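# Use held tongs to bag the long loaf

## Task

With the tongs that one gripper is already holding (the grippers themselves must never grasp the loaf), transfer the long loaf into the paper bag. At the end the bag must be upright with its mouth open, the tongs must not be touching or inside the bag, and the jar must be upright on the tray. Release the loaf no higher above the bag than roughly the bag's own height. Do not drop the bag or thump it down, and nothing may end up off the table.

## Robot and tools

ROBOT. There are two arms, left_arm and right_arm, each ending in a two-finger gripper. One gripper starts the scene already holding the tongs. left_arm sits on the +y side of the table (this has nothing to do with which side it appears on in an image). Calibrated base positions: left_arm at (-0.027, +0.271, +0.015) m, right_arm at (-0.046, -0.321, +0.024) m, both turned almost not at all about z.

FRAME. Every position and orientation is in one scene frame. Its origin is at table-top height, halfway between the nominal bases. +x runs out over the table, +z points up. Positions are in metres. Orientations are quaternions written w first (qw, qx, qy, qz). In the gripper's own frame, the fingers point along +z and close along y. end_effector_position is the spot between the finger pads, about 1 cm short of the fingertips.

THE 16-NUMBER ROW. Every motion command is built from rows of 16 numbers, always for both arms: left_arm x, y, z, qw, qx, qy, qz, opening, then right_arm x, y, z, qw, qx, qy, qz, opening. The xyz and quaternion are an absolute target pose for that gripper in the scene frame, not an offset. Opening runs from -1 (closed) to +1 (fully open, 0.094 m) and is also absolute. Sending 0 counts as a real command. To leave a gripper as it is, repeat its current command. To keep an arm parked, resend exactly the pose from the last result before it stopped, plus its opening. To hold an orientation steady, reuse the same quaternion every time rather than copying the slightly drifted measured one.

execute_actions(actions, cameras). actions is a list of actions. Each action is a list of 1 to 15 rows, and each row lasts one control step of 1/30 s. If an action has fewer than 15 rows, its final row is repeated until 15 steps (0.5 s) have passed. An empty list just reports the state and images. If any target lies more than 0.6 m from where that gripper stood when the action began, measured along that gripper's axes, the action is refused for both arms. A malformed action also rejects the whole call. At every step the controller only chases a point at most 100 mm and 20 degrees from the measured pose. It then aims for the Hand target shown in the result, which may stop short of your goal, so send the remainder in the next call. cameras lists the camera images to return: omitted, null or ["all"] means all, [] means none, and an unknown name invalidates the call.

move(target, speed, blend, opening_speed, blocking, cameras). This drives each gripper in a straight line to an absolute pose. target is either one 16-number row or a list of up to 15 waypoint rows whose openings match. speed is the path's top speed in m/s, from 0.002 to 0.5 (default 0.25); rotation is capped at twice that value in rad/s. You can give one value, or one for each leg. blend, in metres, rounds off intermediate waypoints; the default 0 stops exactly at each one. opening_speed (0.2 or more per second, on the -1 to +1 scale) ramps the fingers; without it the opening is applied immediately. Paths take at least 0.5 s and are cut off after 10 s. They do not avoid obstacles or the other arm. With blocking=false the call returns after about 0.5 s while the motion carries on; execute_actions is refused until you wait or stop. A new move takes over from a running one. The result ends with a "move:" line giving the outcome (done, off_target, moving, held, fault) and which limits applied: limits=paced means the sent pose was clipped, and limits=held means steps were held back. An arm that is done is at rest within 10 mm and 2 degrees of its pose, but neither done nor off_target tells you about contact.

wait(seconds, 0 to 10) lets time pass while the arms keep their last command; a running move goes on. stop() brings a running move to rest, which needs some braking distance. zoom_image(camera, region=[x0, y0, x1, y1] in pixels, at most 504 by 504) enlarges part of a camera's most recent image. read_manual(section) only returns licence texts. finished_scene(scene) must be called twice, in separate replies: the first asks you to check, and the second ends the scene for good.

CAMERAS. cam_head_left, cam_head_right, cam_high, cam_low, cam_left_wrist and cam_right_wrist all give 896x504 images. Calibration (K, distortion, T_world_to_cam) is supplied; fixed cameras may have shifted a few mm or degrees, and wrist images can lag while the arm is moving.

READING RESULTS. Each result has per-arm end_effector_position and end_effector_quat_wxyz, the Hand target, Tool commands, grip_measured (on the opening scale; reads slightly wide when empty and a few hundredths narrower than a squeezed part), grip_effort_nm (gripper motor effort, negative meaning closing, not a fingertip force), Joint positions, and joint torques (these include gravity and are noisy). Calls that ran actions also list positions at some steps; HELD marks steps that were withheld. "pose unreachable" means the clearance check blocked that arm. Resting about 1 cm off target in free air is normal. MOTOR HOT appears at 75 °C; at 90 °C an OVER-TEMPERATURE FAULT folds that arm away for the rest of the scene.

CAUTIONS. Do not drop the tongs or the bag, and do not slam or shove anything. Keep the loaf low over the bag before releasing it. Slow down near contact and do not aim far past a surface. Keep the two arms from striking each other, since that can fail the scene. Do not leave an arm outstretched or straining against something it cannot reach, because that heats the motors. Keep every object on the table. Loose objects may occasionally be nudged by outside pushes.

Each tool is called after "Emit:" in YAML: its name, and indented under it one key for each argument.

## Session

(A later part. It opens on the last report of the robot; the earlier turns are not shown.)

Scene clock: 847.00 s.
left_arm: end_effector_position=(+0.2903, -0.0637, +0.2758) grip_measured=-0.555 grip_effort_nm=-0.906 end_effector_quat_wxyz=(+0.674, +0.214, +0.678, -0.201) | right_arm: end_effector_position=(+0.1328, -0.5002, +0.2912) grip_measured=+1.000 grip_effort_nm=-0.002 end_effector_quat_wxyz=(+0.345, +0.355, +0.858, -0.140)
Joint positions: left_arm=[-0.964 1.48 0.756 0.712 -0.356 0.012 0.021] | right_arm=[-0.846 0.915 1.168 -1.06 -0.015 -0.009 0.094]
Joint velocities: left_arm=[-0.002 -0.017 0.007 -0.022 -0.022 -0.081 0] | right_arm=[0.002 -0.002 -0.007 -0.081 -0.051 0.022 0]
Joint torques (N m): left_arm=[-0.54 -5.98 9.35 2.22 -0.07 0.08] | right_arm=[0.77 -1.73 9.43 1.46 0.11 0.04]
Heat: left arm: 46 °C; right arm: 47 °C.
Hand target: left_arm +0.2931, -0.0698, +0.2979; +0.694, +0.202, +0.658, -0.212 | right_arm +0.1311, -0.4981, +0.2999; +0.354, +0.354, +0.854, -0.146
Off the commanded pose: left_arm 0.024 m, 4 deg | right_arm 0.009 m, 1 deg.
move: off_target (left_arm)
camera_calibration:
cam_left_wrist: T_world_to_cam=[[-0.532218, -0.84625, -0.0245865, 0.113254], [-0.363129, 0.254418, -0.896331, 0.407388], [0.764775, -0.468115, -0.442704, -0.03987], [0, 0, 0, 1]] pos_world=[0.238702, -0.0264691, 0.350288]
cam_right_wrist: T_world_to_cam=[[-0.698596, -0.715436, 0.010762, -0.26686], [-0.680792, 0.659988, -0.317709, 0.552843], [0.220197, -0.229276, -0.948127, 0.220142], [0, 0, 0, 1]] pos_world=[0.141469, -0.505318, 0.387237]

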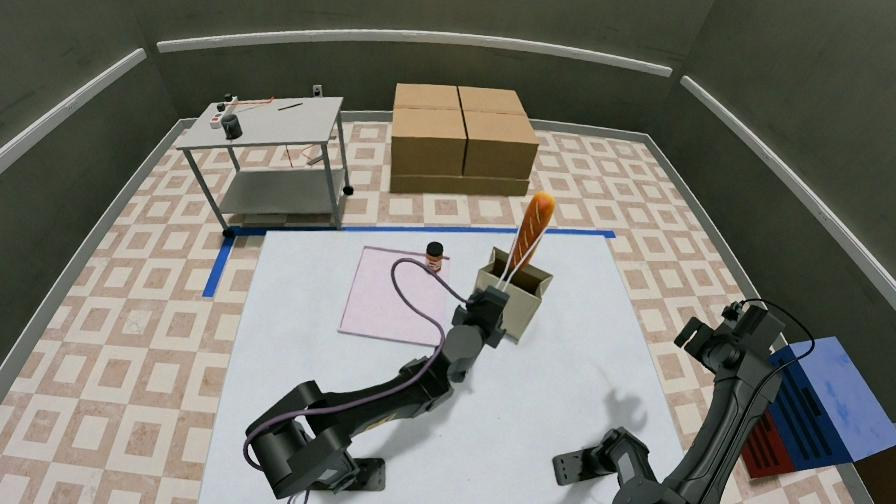

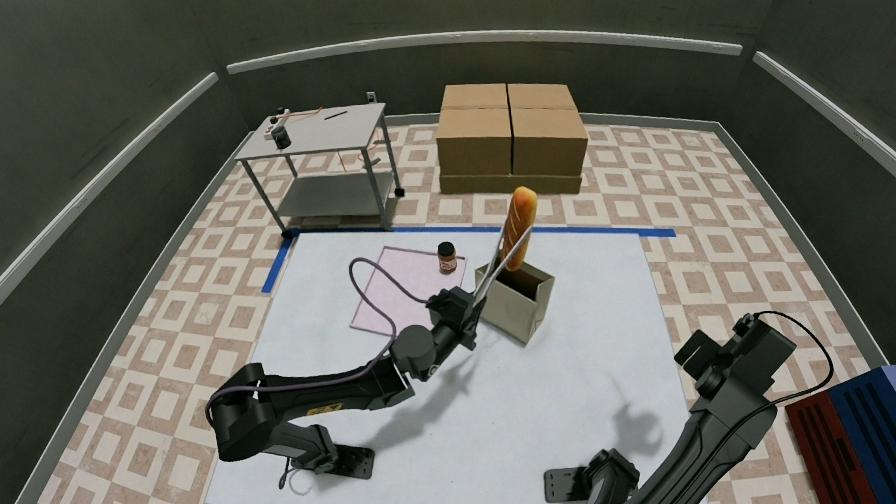

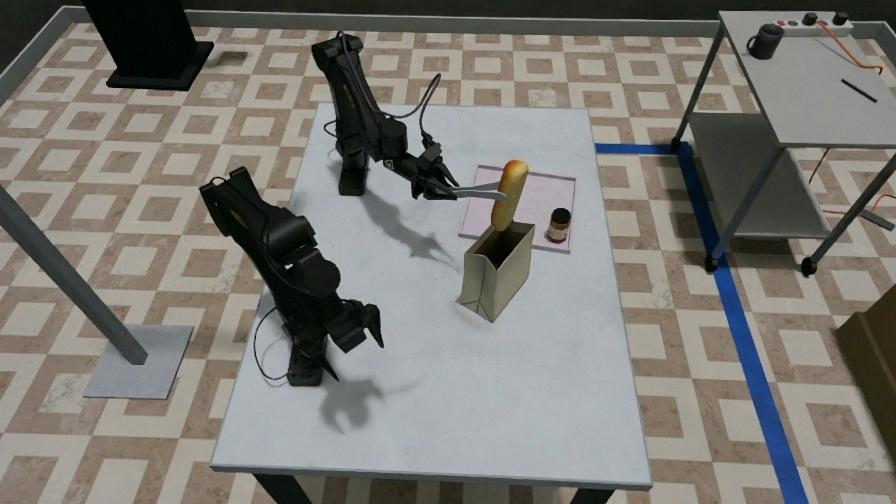

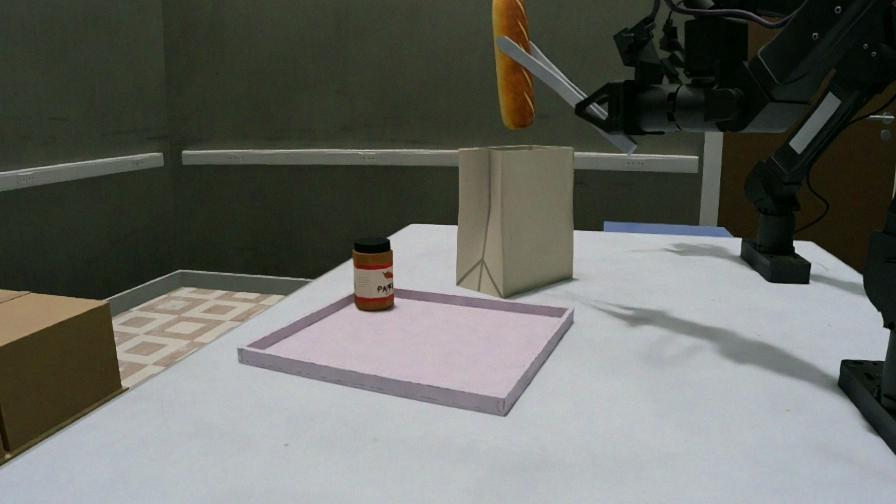

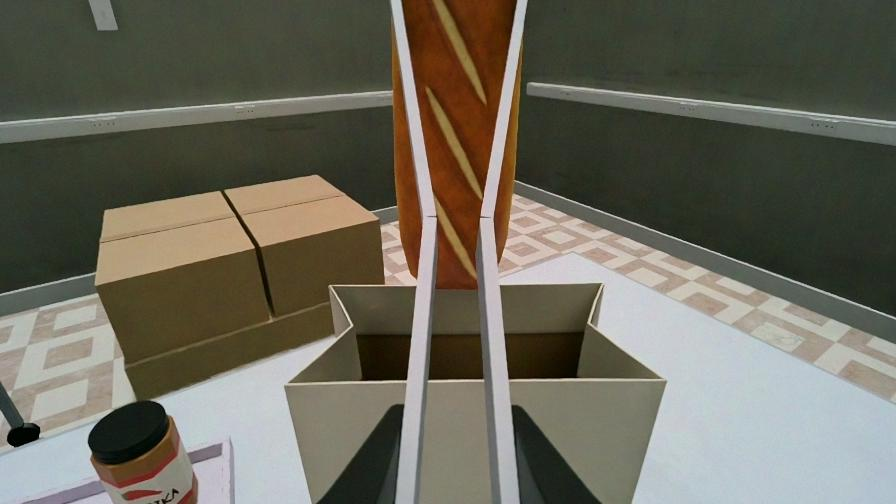

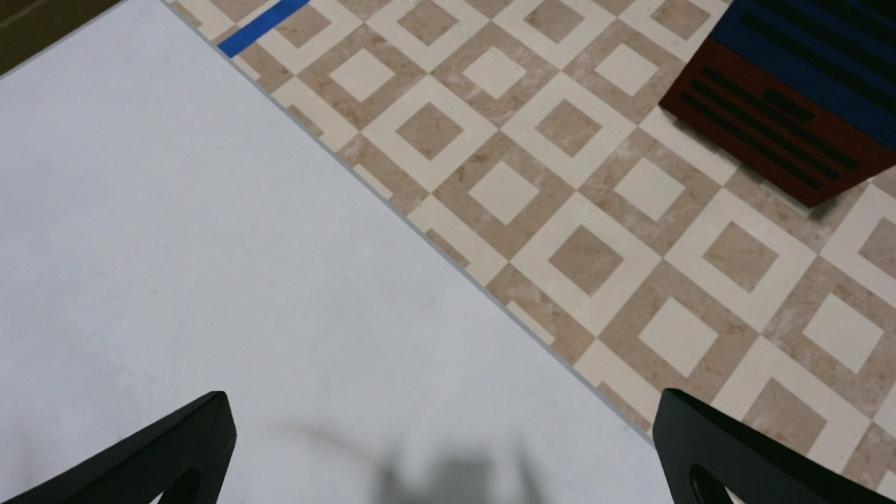

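Emit:
move:
  target: [0.294,-0.071,0.25,0.6937,0.2013,0.6583,-0.2121,-0.56,0.131,-0.498,0.30,0.3536,0.3536,0.8536,-0.1464,1.0]
  speed: 0.06

Emit:
zoom_image:
  camera: "cam_high"
  region: [400, 120, 620, 340]

Emit:
zoom_image:
  camera: "cam_head_right"
  region: [420, 170, 600, 360]

Scene clock: 876.80 s.
left_arm: end_effector_position=(+0.2957, -0.0708, +0.2527) grip_measured=-0.555 grip_effort_nm=-0.745 end_effector_quat_wxyz=(+0.689, +0.202, +0.663, -0.211) | right_arm: end_effector_position=(+0.1328, -0.5002, +0.2912) grip_measured=+1.000 grip_effort_nm=0.007 end_effector_quat_wxyz=(+0.345, +0.355, +0.858, -0.140)
Joint positions: left_arm=[-0.964 1.605 0.707 0.939 -0.357 0.012 0.021] | right_arm=[-0.846 0.915 1.168 -1.06 -0.015 -0.009 0.094]
Joint velocities: left_arm=[-0.012 0.007 0.007 -0.022 -0.051 -0.022 0.001] | right_arm=[0.007 0.017 -0.022 -0.066 0.022 0.051 0]
Joint torques (N m): left_arm=[-0.5 -6.6 4.57 2.21 -0.06 0.09] | right_arm=[0.77 -1.72 9.42 1.46 0.11 0.05]
Heat: left arm: 44 °C; right arm: 48 °C.
Hand target: left_arm +0.2944, -0.0712, +0.2500; +0.693, +0.201, +0.659, -0.212 | right_arm +0.1311, -0.4981, +0.2999; +0.354, +0.354, +0.854, -0.146
Off the commanded pose: left_arm 0.003 m, 1 deg | right_arm 0.009 m, 1 deg.
move: done
camera_calibration:
cam_left_wrist: T_world_to_cam=[[-0.530786, -0.847494, -0.00450493, 0.103895], [-0.334851, 0.214595, -0.91751, 0.384614], [0.77855, -0.485493, -0.397688, -0.0742065], [0, 0, 0, 1]] pos_world=[0.241708, -0.0305126, 0.323844]
cam_right_wrist: T_world_to_cam=[[-0.698596, -0.715436, 0.010762, -0.26686], [-0.680792, 0.659988, -0.317709, 0.552843], [0.220197, -0.229276, -0.948127, 0.220142], [0, 0, 0, 1]] pos_world=[0.141469, -0.505318, 0.387237]

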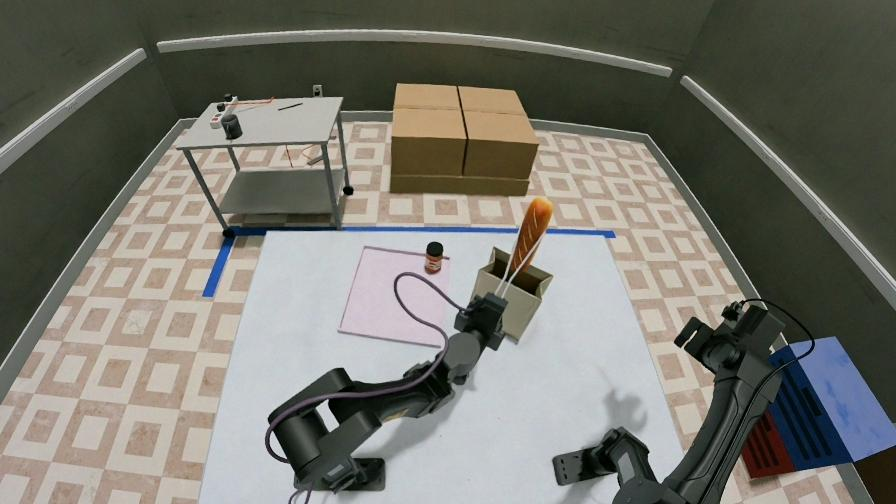

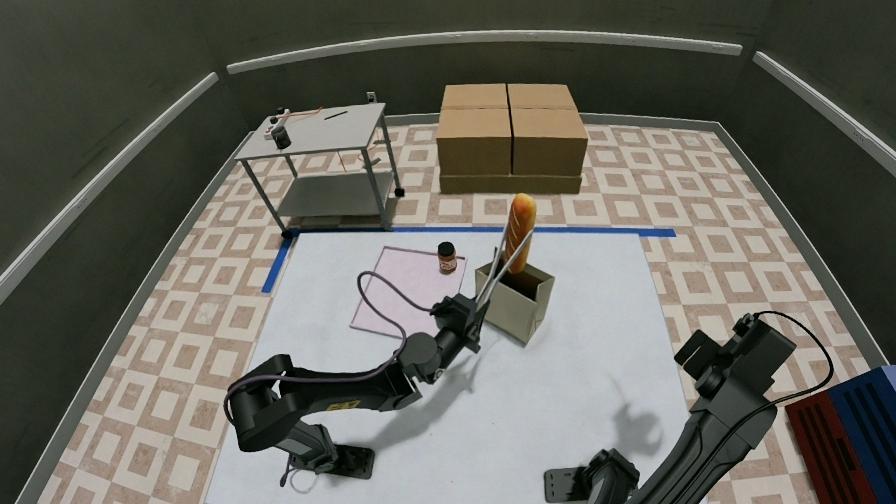

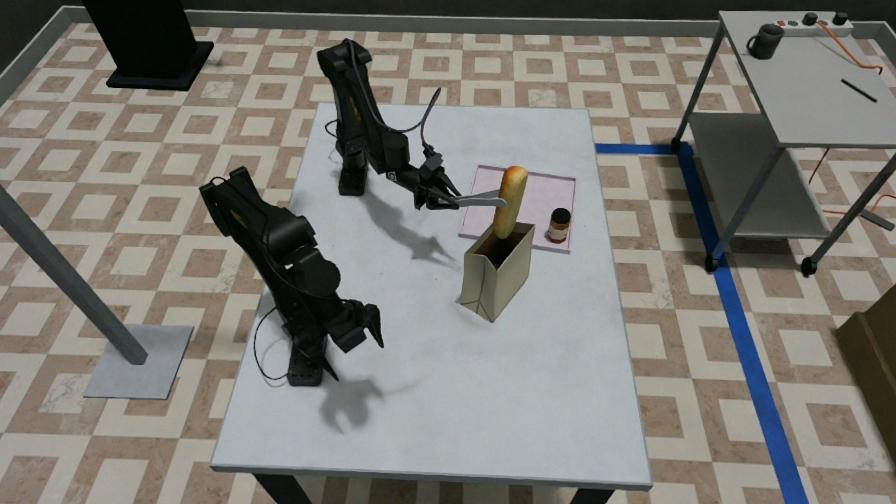

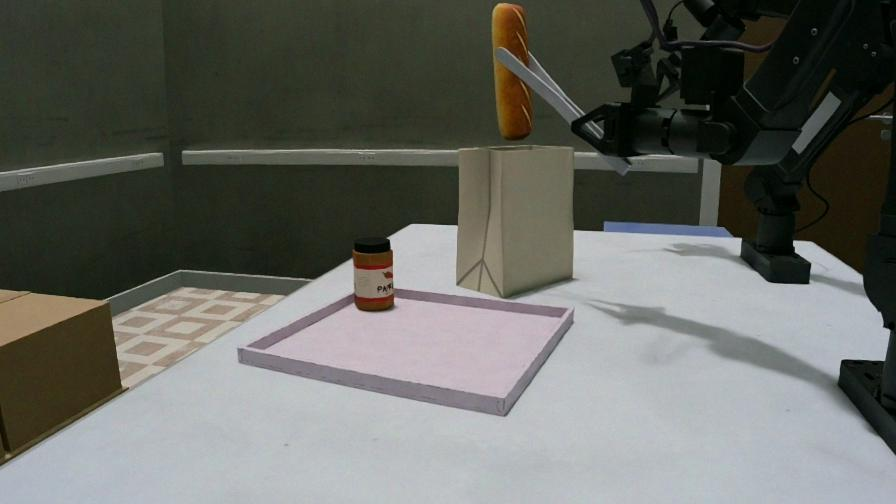

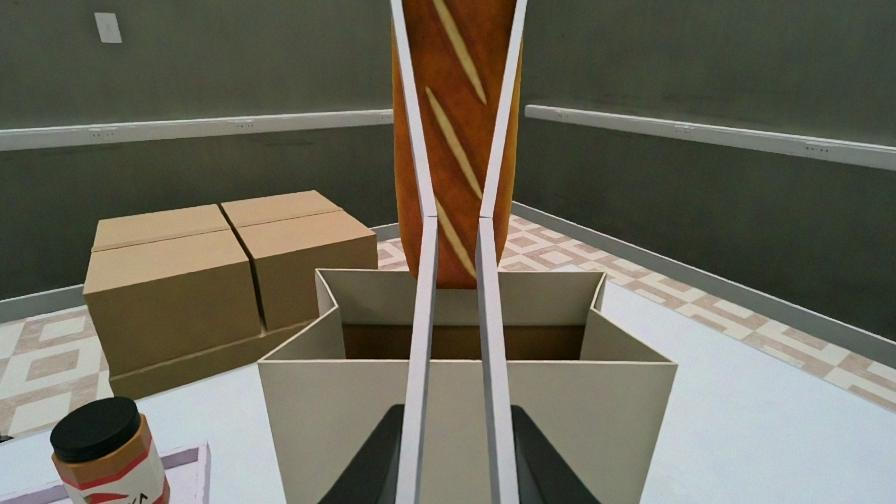

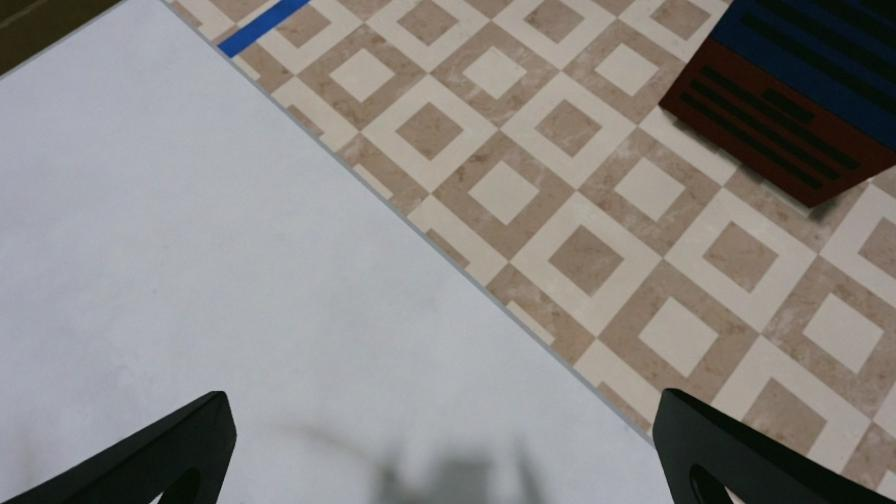

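Scaled by 2.291.

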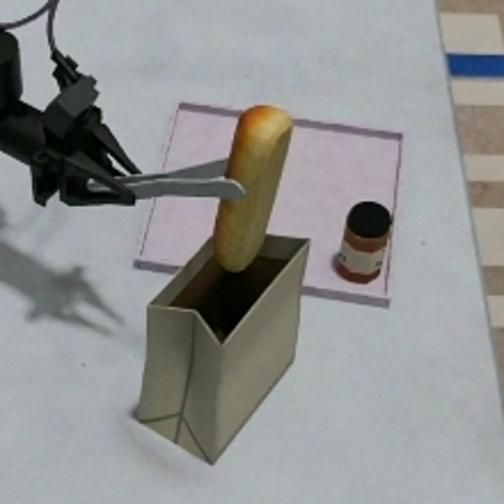

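Scaled by 2.653.

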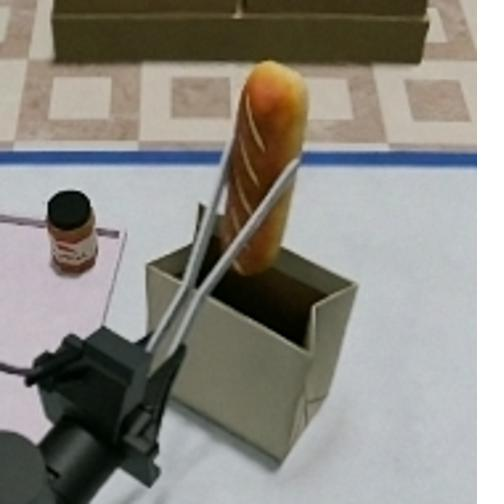

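Emit:
move:
  target: [0.2868,-0.0655,0.212,0.6937,0.2013,0.6583,-0.2121,-0.56,0.131,-0.498,0.30,0.3536,0.3536,0.8536,-0.1464,1.0]
  speed: 0.05

Emit:
zoom_image:
  camera: "cam_high"
  region: [400, 120, 620, 340]

Emit:
zoom_image:
  camera: "cam_head_right"
  region: [420, 170, 600, 360]

Scene clock: 898.73 s.
left_arm: end_effector_position=(+0.2889, -0.0660, +0.2148) grip_measured=-0.559 grip_effort_nm=-0.974 end_effector_quat_wxyz=(+0.689, +0.202, +0.663, -0.212) | right_arm: end_effector_position=(+0.1328, -0.5002, +0.2912) grip_measured=+1.000 grip_effort_nm=0.002 end_effector_quat_wxyz=(+0.345, +0.355, +0.858, -0.140)
Joint positions: left_arm=[-0.973 1.704 0.609 1.139 -0.365 0.012 0.021] | right_arm=[-0.846 0.915 1.168 -1.06 -0.015 -0.009 0.094]
Joint velocities: left_arm=[-0.007 -0.012 0.017 0.007 0.022 -0.081 -0.001] | right_arm=[0.007 0.007 -0.007 -0.007 0.022 0.022 0]
Joint torques (N m): left_arm=[-0.58 -6.79 4.11 2.22 -0.04 0.07] | right_arm=[0.77 -1.73 9.42 1.45 0.11 0.04]
Heat: left arm: 44 °C; right arm: 48 °C.
Hand target: left_arm +0.2869, -0.0659, +0.2117; +0.693, +0.202, +0.659, -0.212 | right_arm +0.1311, -0.4981, +0.2999; +0.354, +0.354, +0.854, -0.146
Off the commanded pose: left_arm 0.004 m, 1 deg | right_arm 0.009 m, 1 deg.
move: done
camera_calibration:
cam_left_wrist: T_world_to_cam=[[-0.531113, -0.847294, -0.00342542, 0.104086], [-0.334037, 0.213098, -0.918155, 0.34633], [0.778677, -0.4865, -0.396206, -0.0820496], [0, 0, 0, 1]] pos_world=[0.234859, -0.0255273, 0.285833]
cam_right_wrist: T_world_to_cam=[[-0.698596, -0.715436, 0.010762, -0.26686], [-0.680792, 0.659988, -0.317709, 0.552843], [0.220197, -0.229276, -0.948127, 0.220142], [0, 0, 0, 1]] pos_world=[0.141469, -0.505318, 0.387237]

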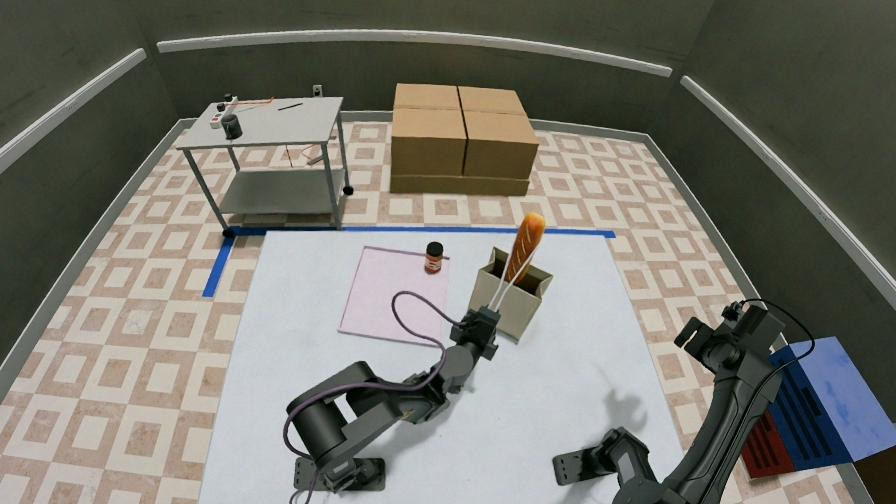

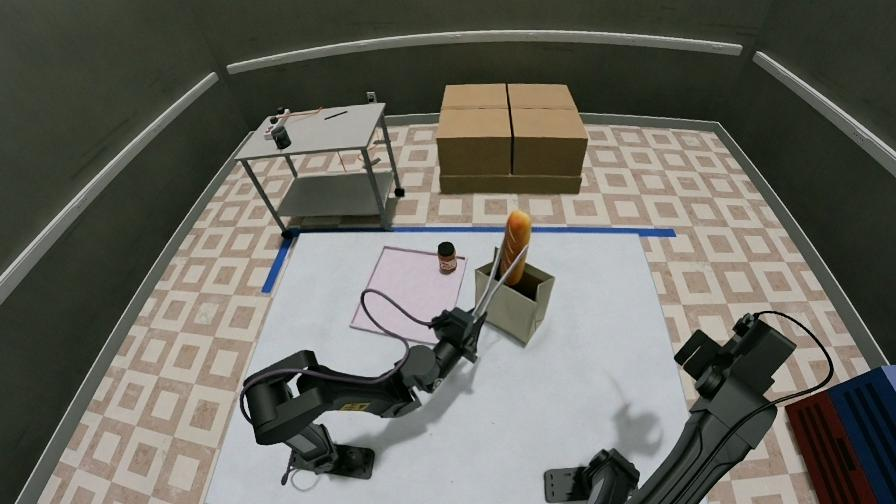

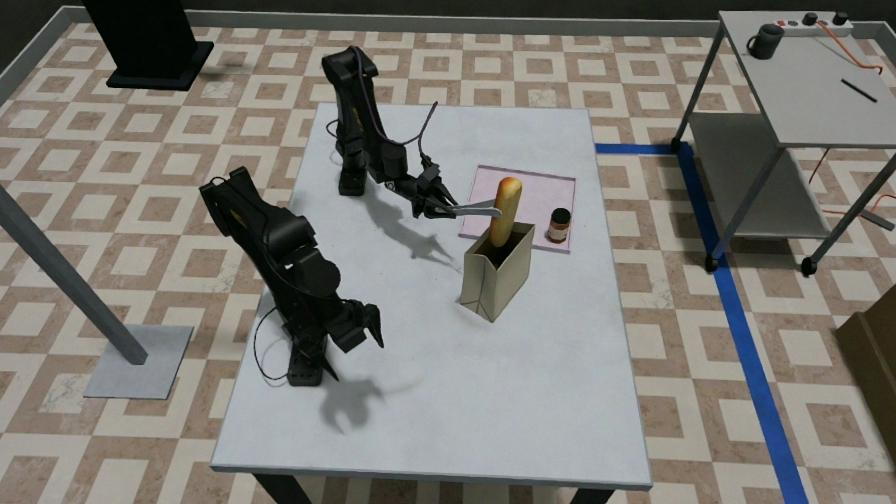

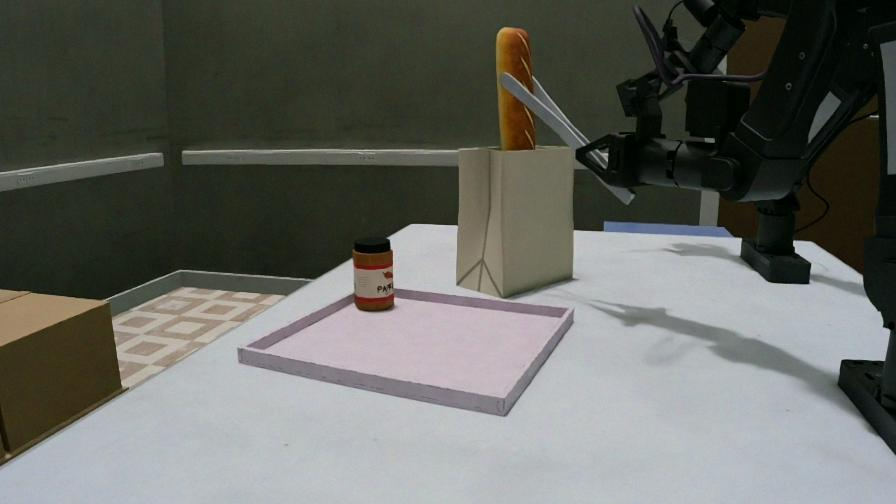

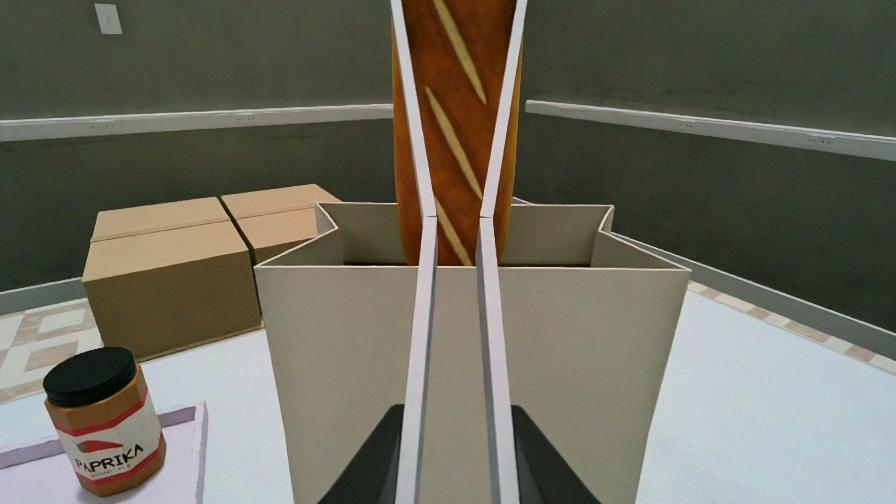

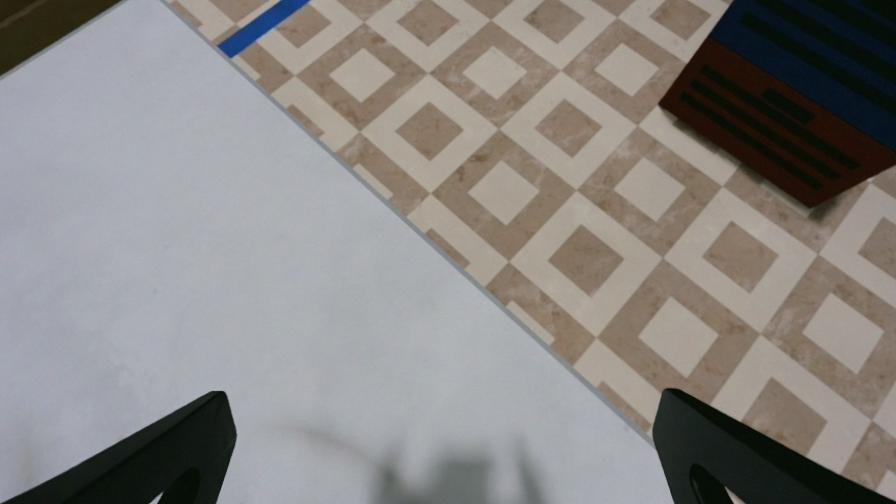

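Scaled by 2.291.

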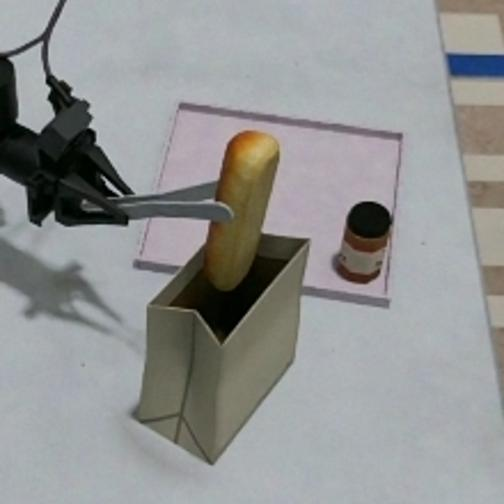

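Scaled by 2.653.

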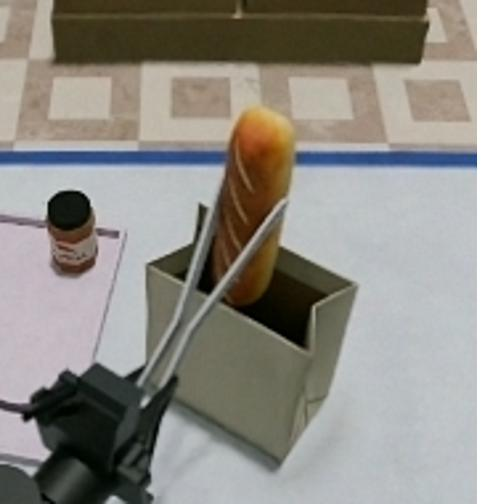

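Emit:
move:
  target: [0.2868,-0.0660,0.184,0.6937,0.2013,0.6583,-0.2121,-0.56,0.131,-0.498,0.30,0.3536,0.3536,0.8536,-0.1464,1.0]
  speed: 0.05

Emit:
zoom_image:
  camera: "cam_low"
  region: [430, 20, 680, 180]

Emit:
zoom_image:
  camera: "cam_head_right"
  region: [420, 170, 600, 360]

Scene clock: 918.73 s.
left_arm: end_effector_position=(+0.2895, -0.0664, +0.1870) grip_measured=-0.555 grip_effort_nm=-0.906 end_effector_quat_wxyz=(+0.690, +0.201, +0.662, -0.212) | right_arm: end_effector_position=(+0.1328, -0.5002, +0.2912) grip_measured=+1.000 grip_effort_nm=-0.002 end_effector_quat_wxyz=(+0.345, +0.355, +0.858, -0.140)
Joint positions: left_arm=[-0.973 1.821 0.58 1.286 -0.367 0.012 0.021] | right_arm=[-0.846 0.915 1.168 -1.06 -0.015 -0.009 0.094]
Joint velocities: left_arm=[-0.002 -0.017 -0.002 0.037 0.037 0.022 0] | right_arm=[-0.007 0.002 -0.002 0.007 -0.022 0.022 0]
Joint torques (N m): left_arm=[-0.59 -6.87 3.6 2.18 -0.01 0.1] | right_arm=[0.77 -1.73 9.42 1.45 0.11 0.04]
Heat: left arm: 44 °C; right arm: 48 °C.
Hand target: left_arm +0.2870, -0.0662, +0.1838; +0.693, +0.201, +0.659, -0.212 | right_arm +0.1311, -0.4981, +0.2999; +0.354, +0.354, +0.854, -0.146
Off the commanded pose: left_arm 0.004 m, 1 deg | right_arm 0.009 m, 1 deg.
move: done
camera_calibration:
cam_left_wrist: T_world_to_cam=[[-0.529819, -0.848106, -0.00291732, 0.10344], [-0.333808, 0.211692, -0.918563, 0.321047], [0.779656, -0.485698, -0.395263, -0.0941138], [0, 0, 0, 1]] pos_world=[0.235349, -0.0259462, 0.258004]
cam_right_wrist: T_world_to_cam=[[-0.698596, -0.715436, 0.010762, -0.26686], [-0.680792, 0.659988, -0.317709, 0.552843], [0.220197, -0.229276, -0.948127, 0.220142], [0, 0, 0, 1]] pos_world=[0.141469, -0.505318, 0.387237]

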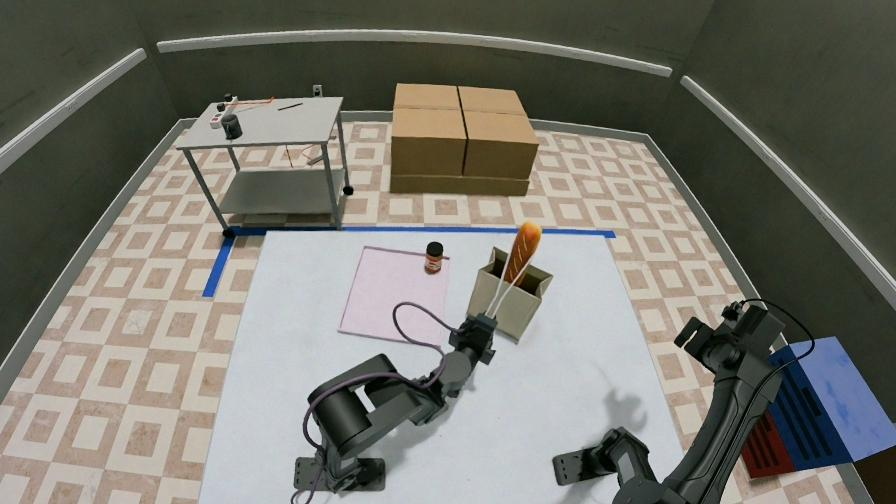

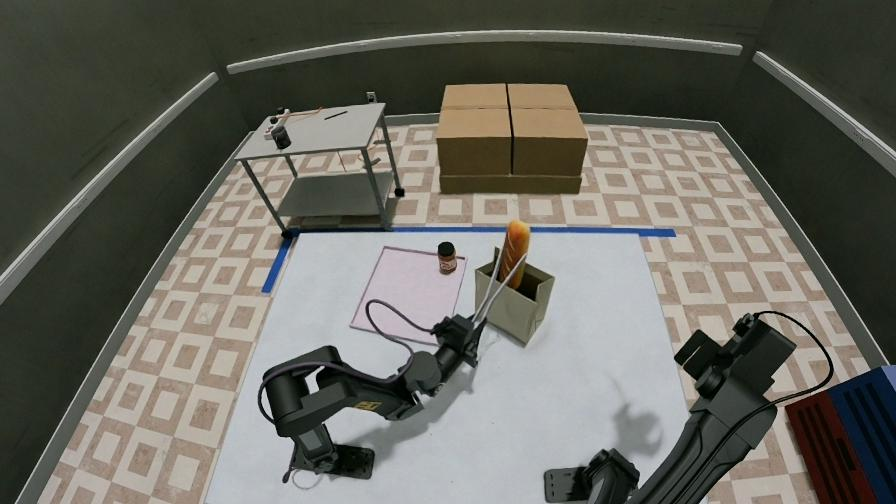

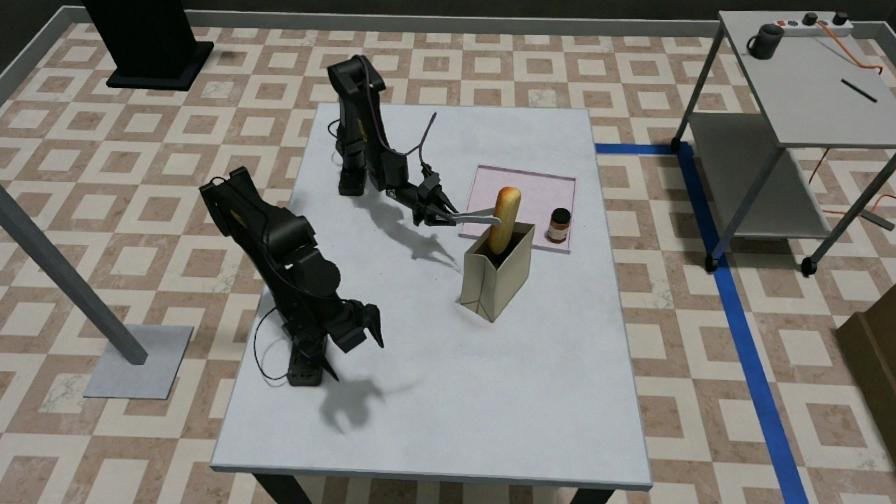

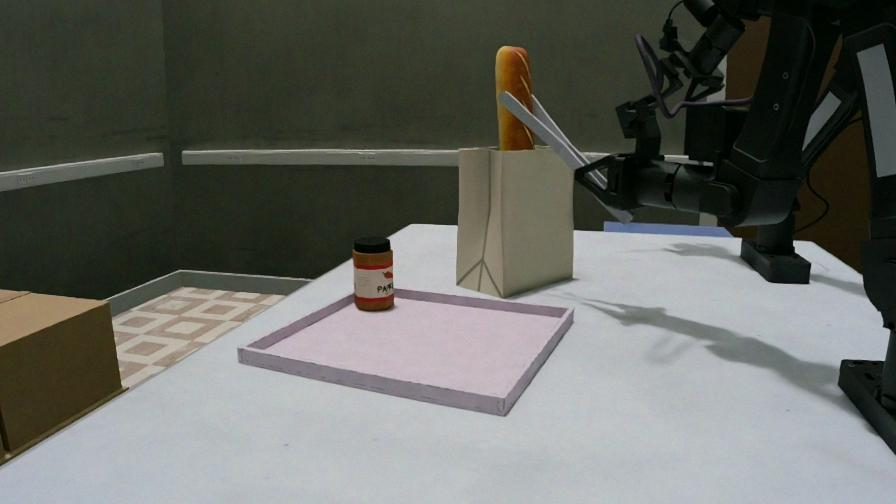

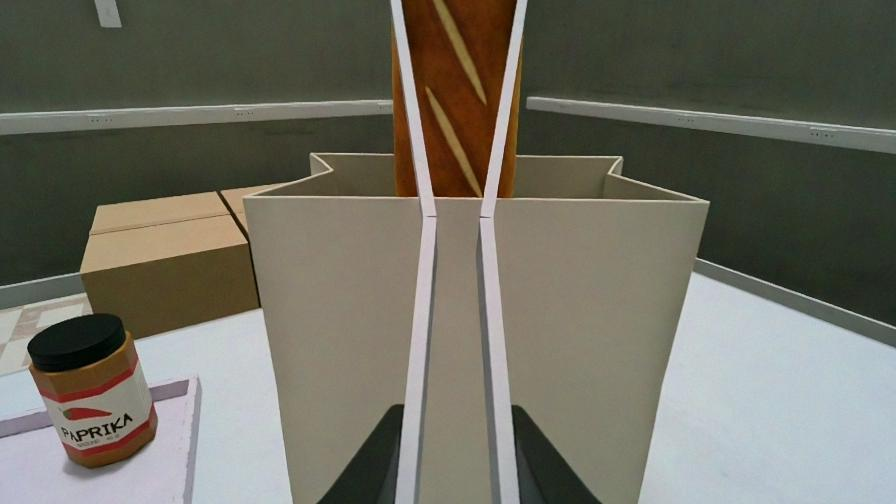

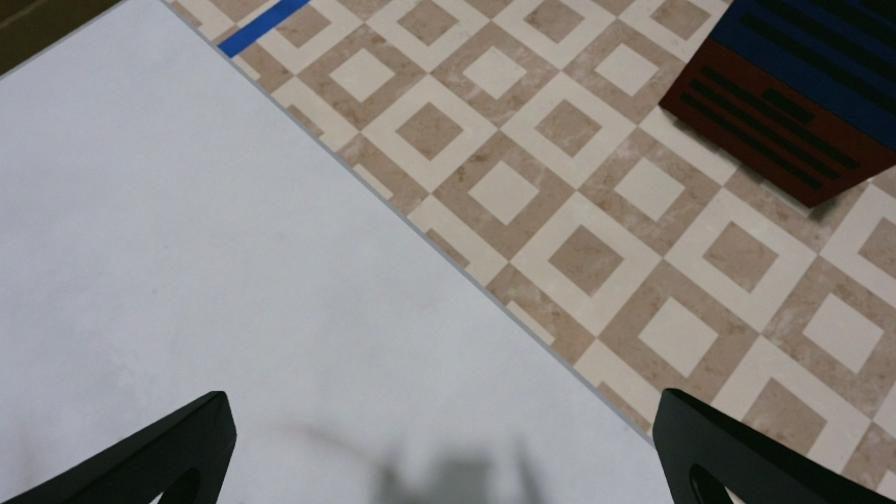

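Scaled by 2.016.

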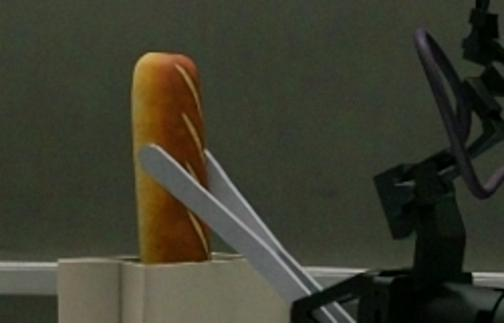

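Scaled by 2.653.

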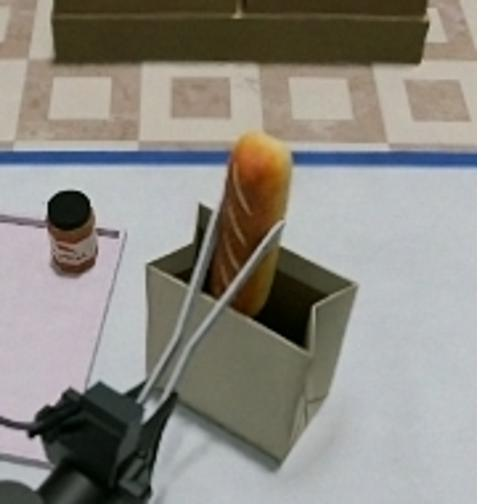

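Emit:
move:
  target: [0.2868,-0.0660,0.184,0.6937,0.2013,0.6583,-0.2121,-0.13,0.131,-0.498,0.30,0.3536,0.3536,0.8536,-0.1464,1.0]
  opening_speed: 0.25

Emit:
zoom_image:
  camera: "cam_low"
  region: [430, 20, 680, 180]

Emit:
zoom_image:
  camera: "cam_head_right"
  region: [420, 170, 600, 360]

Scene clock: 935.60 s.
left_arm: end_effector_position=(+0.2893, -0.0662, +0.1917) grip_measured=-0.132 grip_effort_nm=0.061 end_effector_quat_wxyz=(+0.695, +0.196, +0.657, -0.216) | right_arm: end_effector_position=(+0.1328, -0.5002, +0.2912) grip_measured=+1.000 grip_effort_nm=-0.002 end_effector_quat_wxyz=(+0.345, +0.355, +0.858, -0.140)
Joint positions: left_arm=[-0.973 1.821 0.58 1.306 -0.367 0.012 0.041] | right_arm=[-0.846 0.915 1.168 -1.06 -0.015 -0.009 0.094]
Joint velocities: left_arm=[-0.002 -0.002 -0.012 -0.007 -0.022 -0.066 0] | right_arm=[0.007 0.012 0.002 -0.022 -0.051 -0.051 0]
Joint torques (N m): left_arm=[-0.54 -7.06 3.45 1.99 -0.05 0.12] | right_arm=[0.77 -1.73 9.43 1.46 0.11 0.04]
Heat: left arm: 46 °C; right arm: 48 °C.
Hand target: left_arm +0.2868, -0.0660, +0.1841; +0.694, +0.201, +0.658, -0.212 | right_arm +0.1311, -0.4981, +0.2999; +0.354, +0.354, +0.854, -0.146
Off the commanded pose: left_arm 0.008 m, 1 deg | right_arm 0.009 m, 1 deg.
move: done
camera_calibration:
cam_left_wrist: T_world_to_cam=[[-0.52983, -0.84809, 0.00482861, 0.102071], [-0.32331, 0.196713, -0.925621, 0.322587], [0.78406, -0.491983, -0.378421, -0.096966], [0, 0, 0, 1]] pos_world=[0.234403, -0.024597, 0.261407]
cam_right_wrist: T_world_to_cam=[[-0.698596, -0.715436, 0.010762, -0.26686], [-0.680792, 0.659988, -0.317709, 0.552843], [0.220197, -0.229276, -0.948127, 0.220142], [0, 0, 0, 1]] pos_world=[0.141469, -0.505318, 0.387237]

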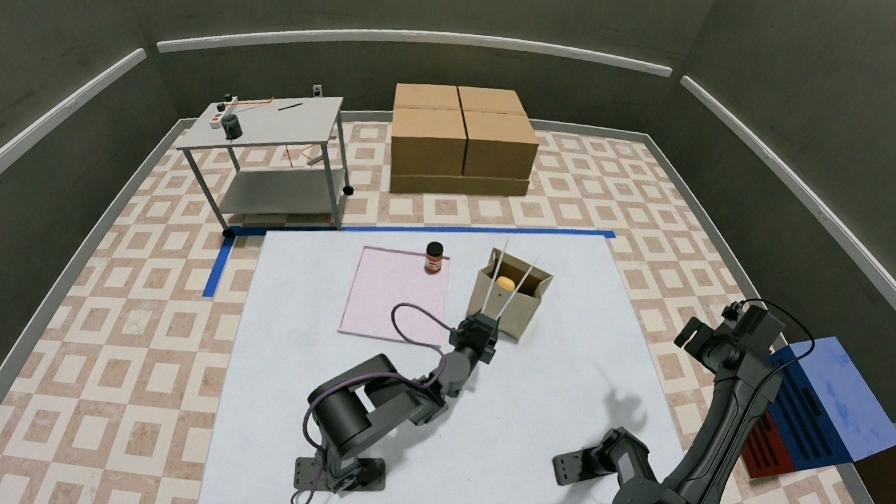

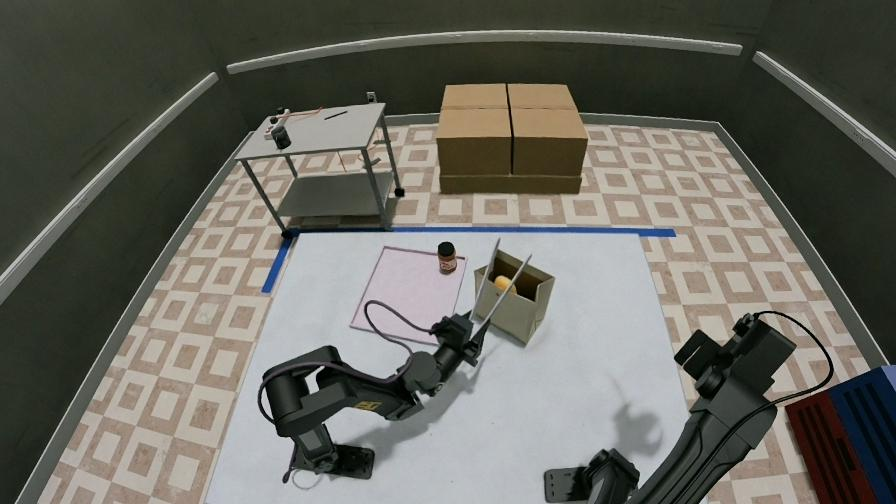

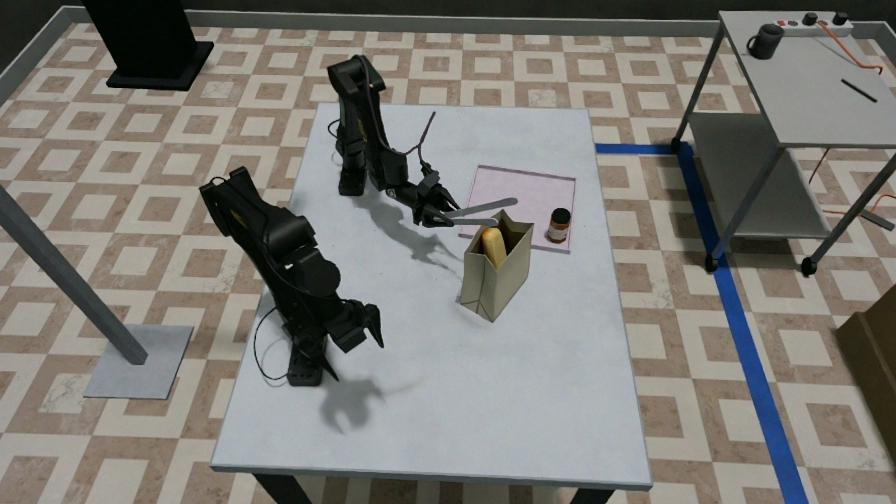

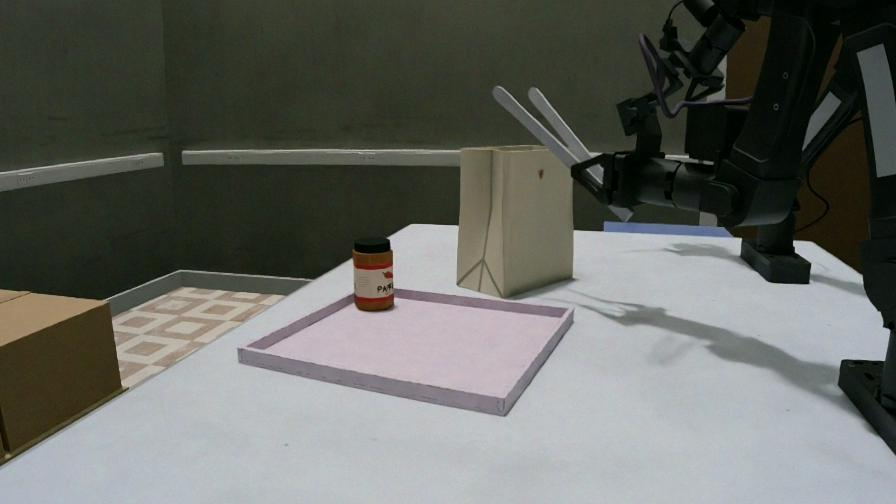

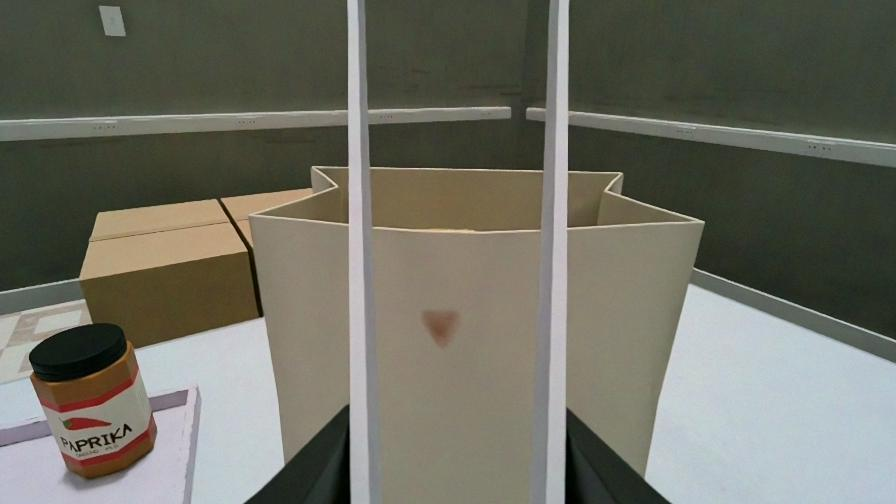

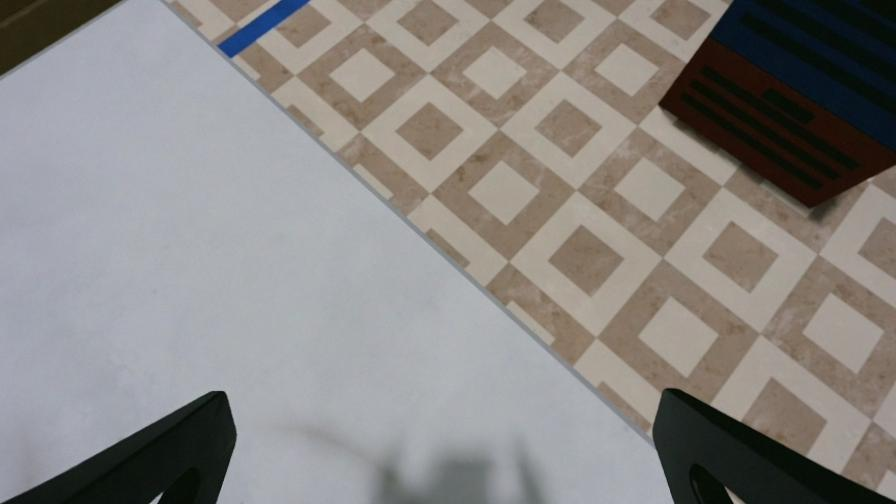

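Scaled by 2.016.

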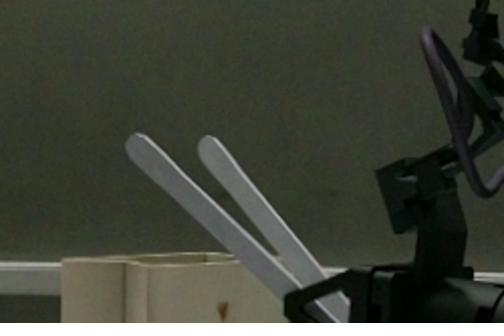

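Scaled by 2.653.

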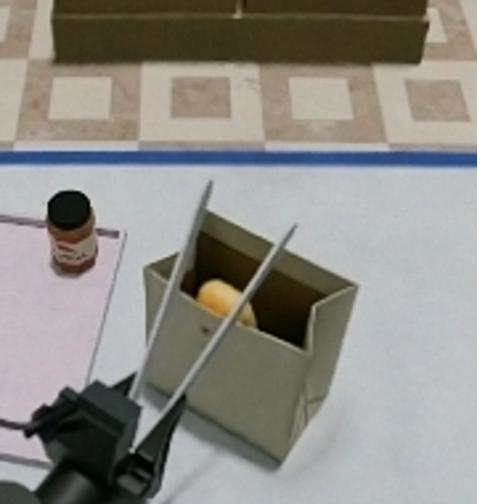

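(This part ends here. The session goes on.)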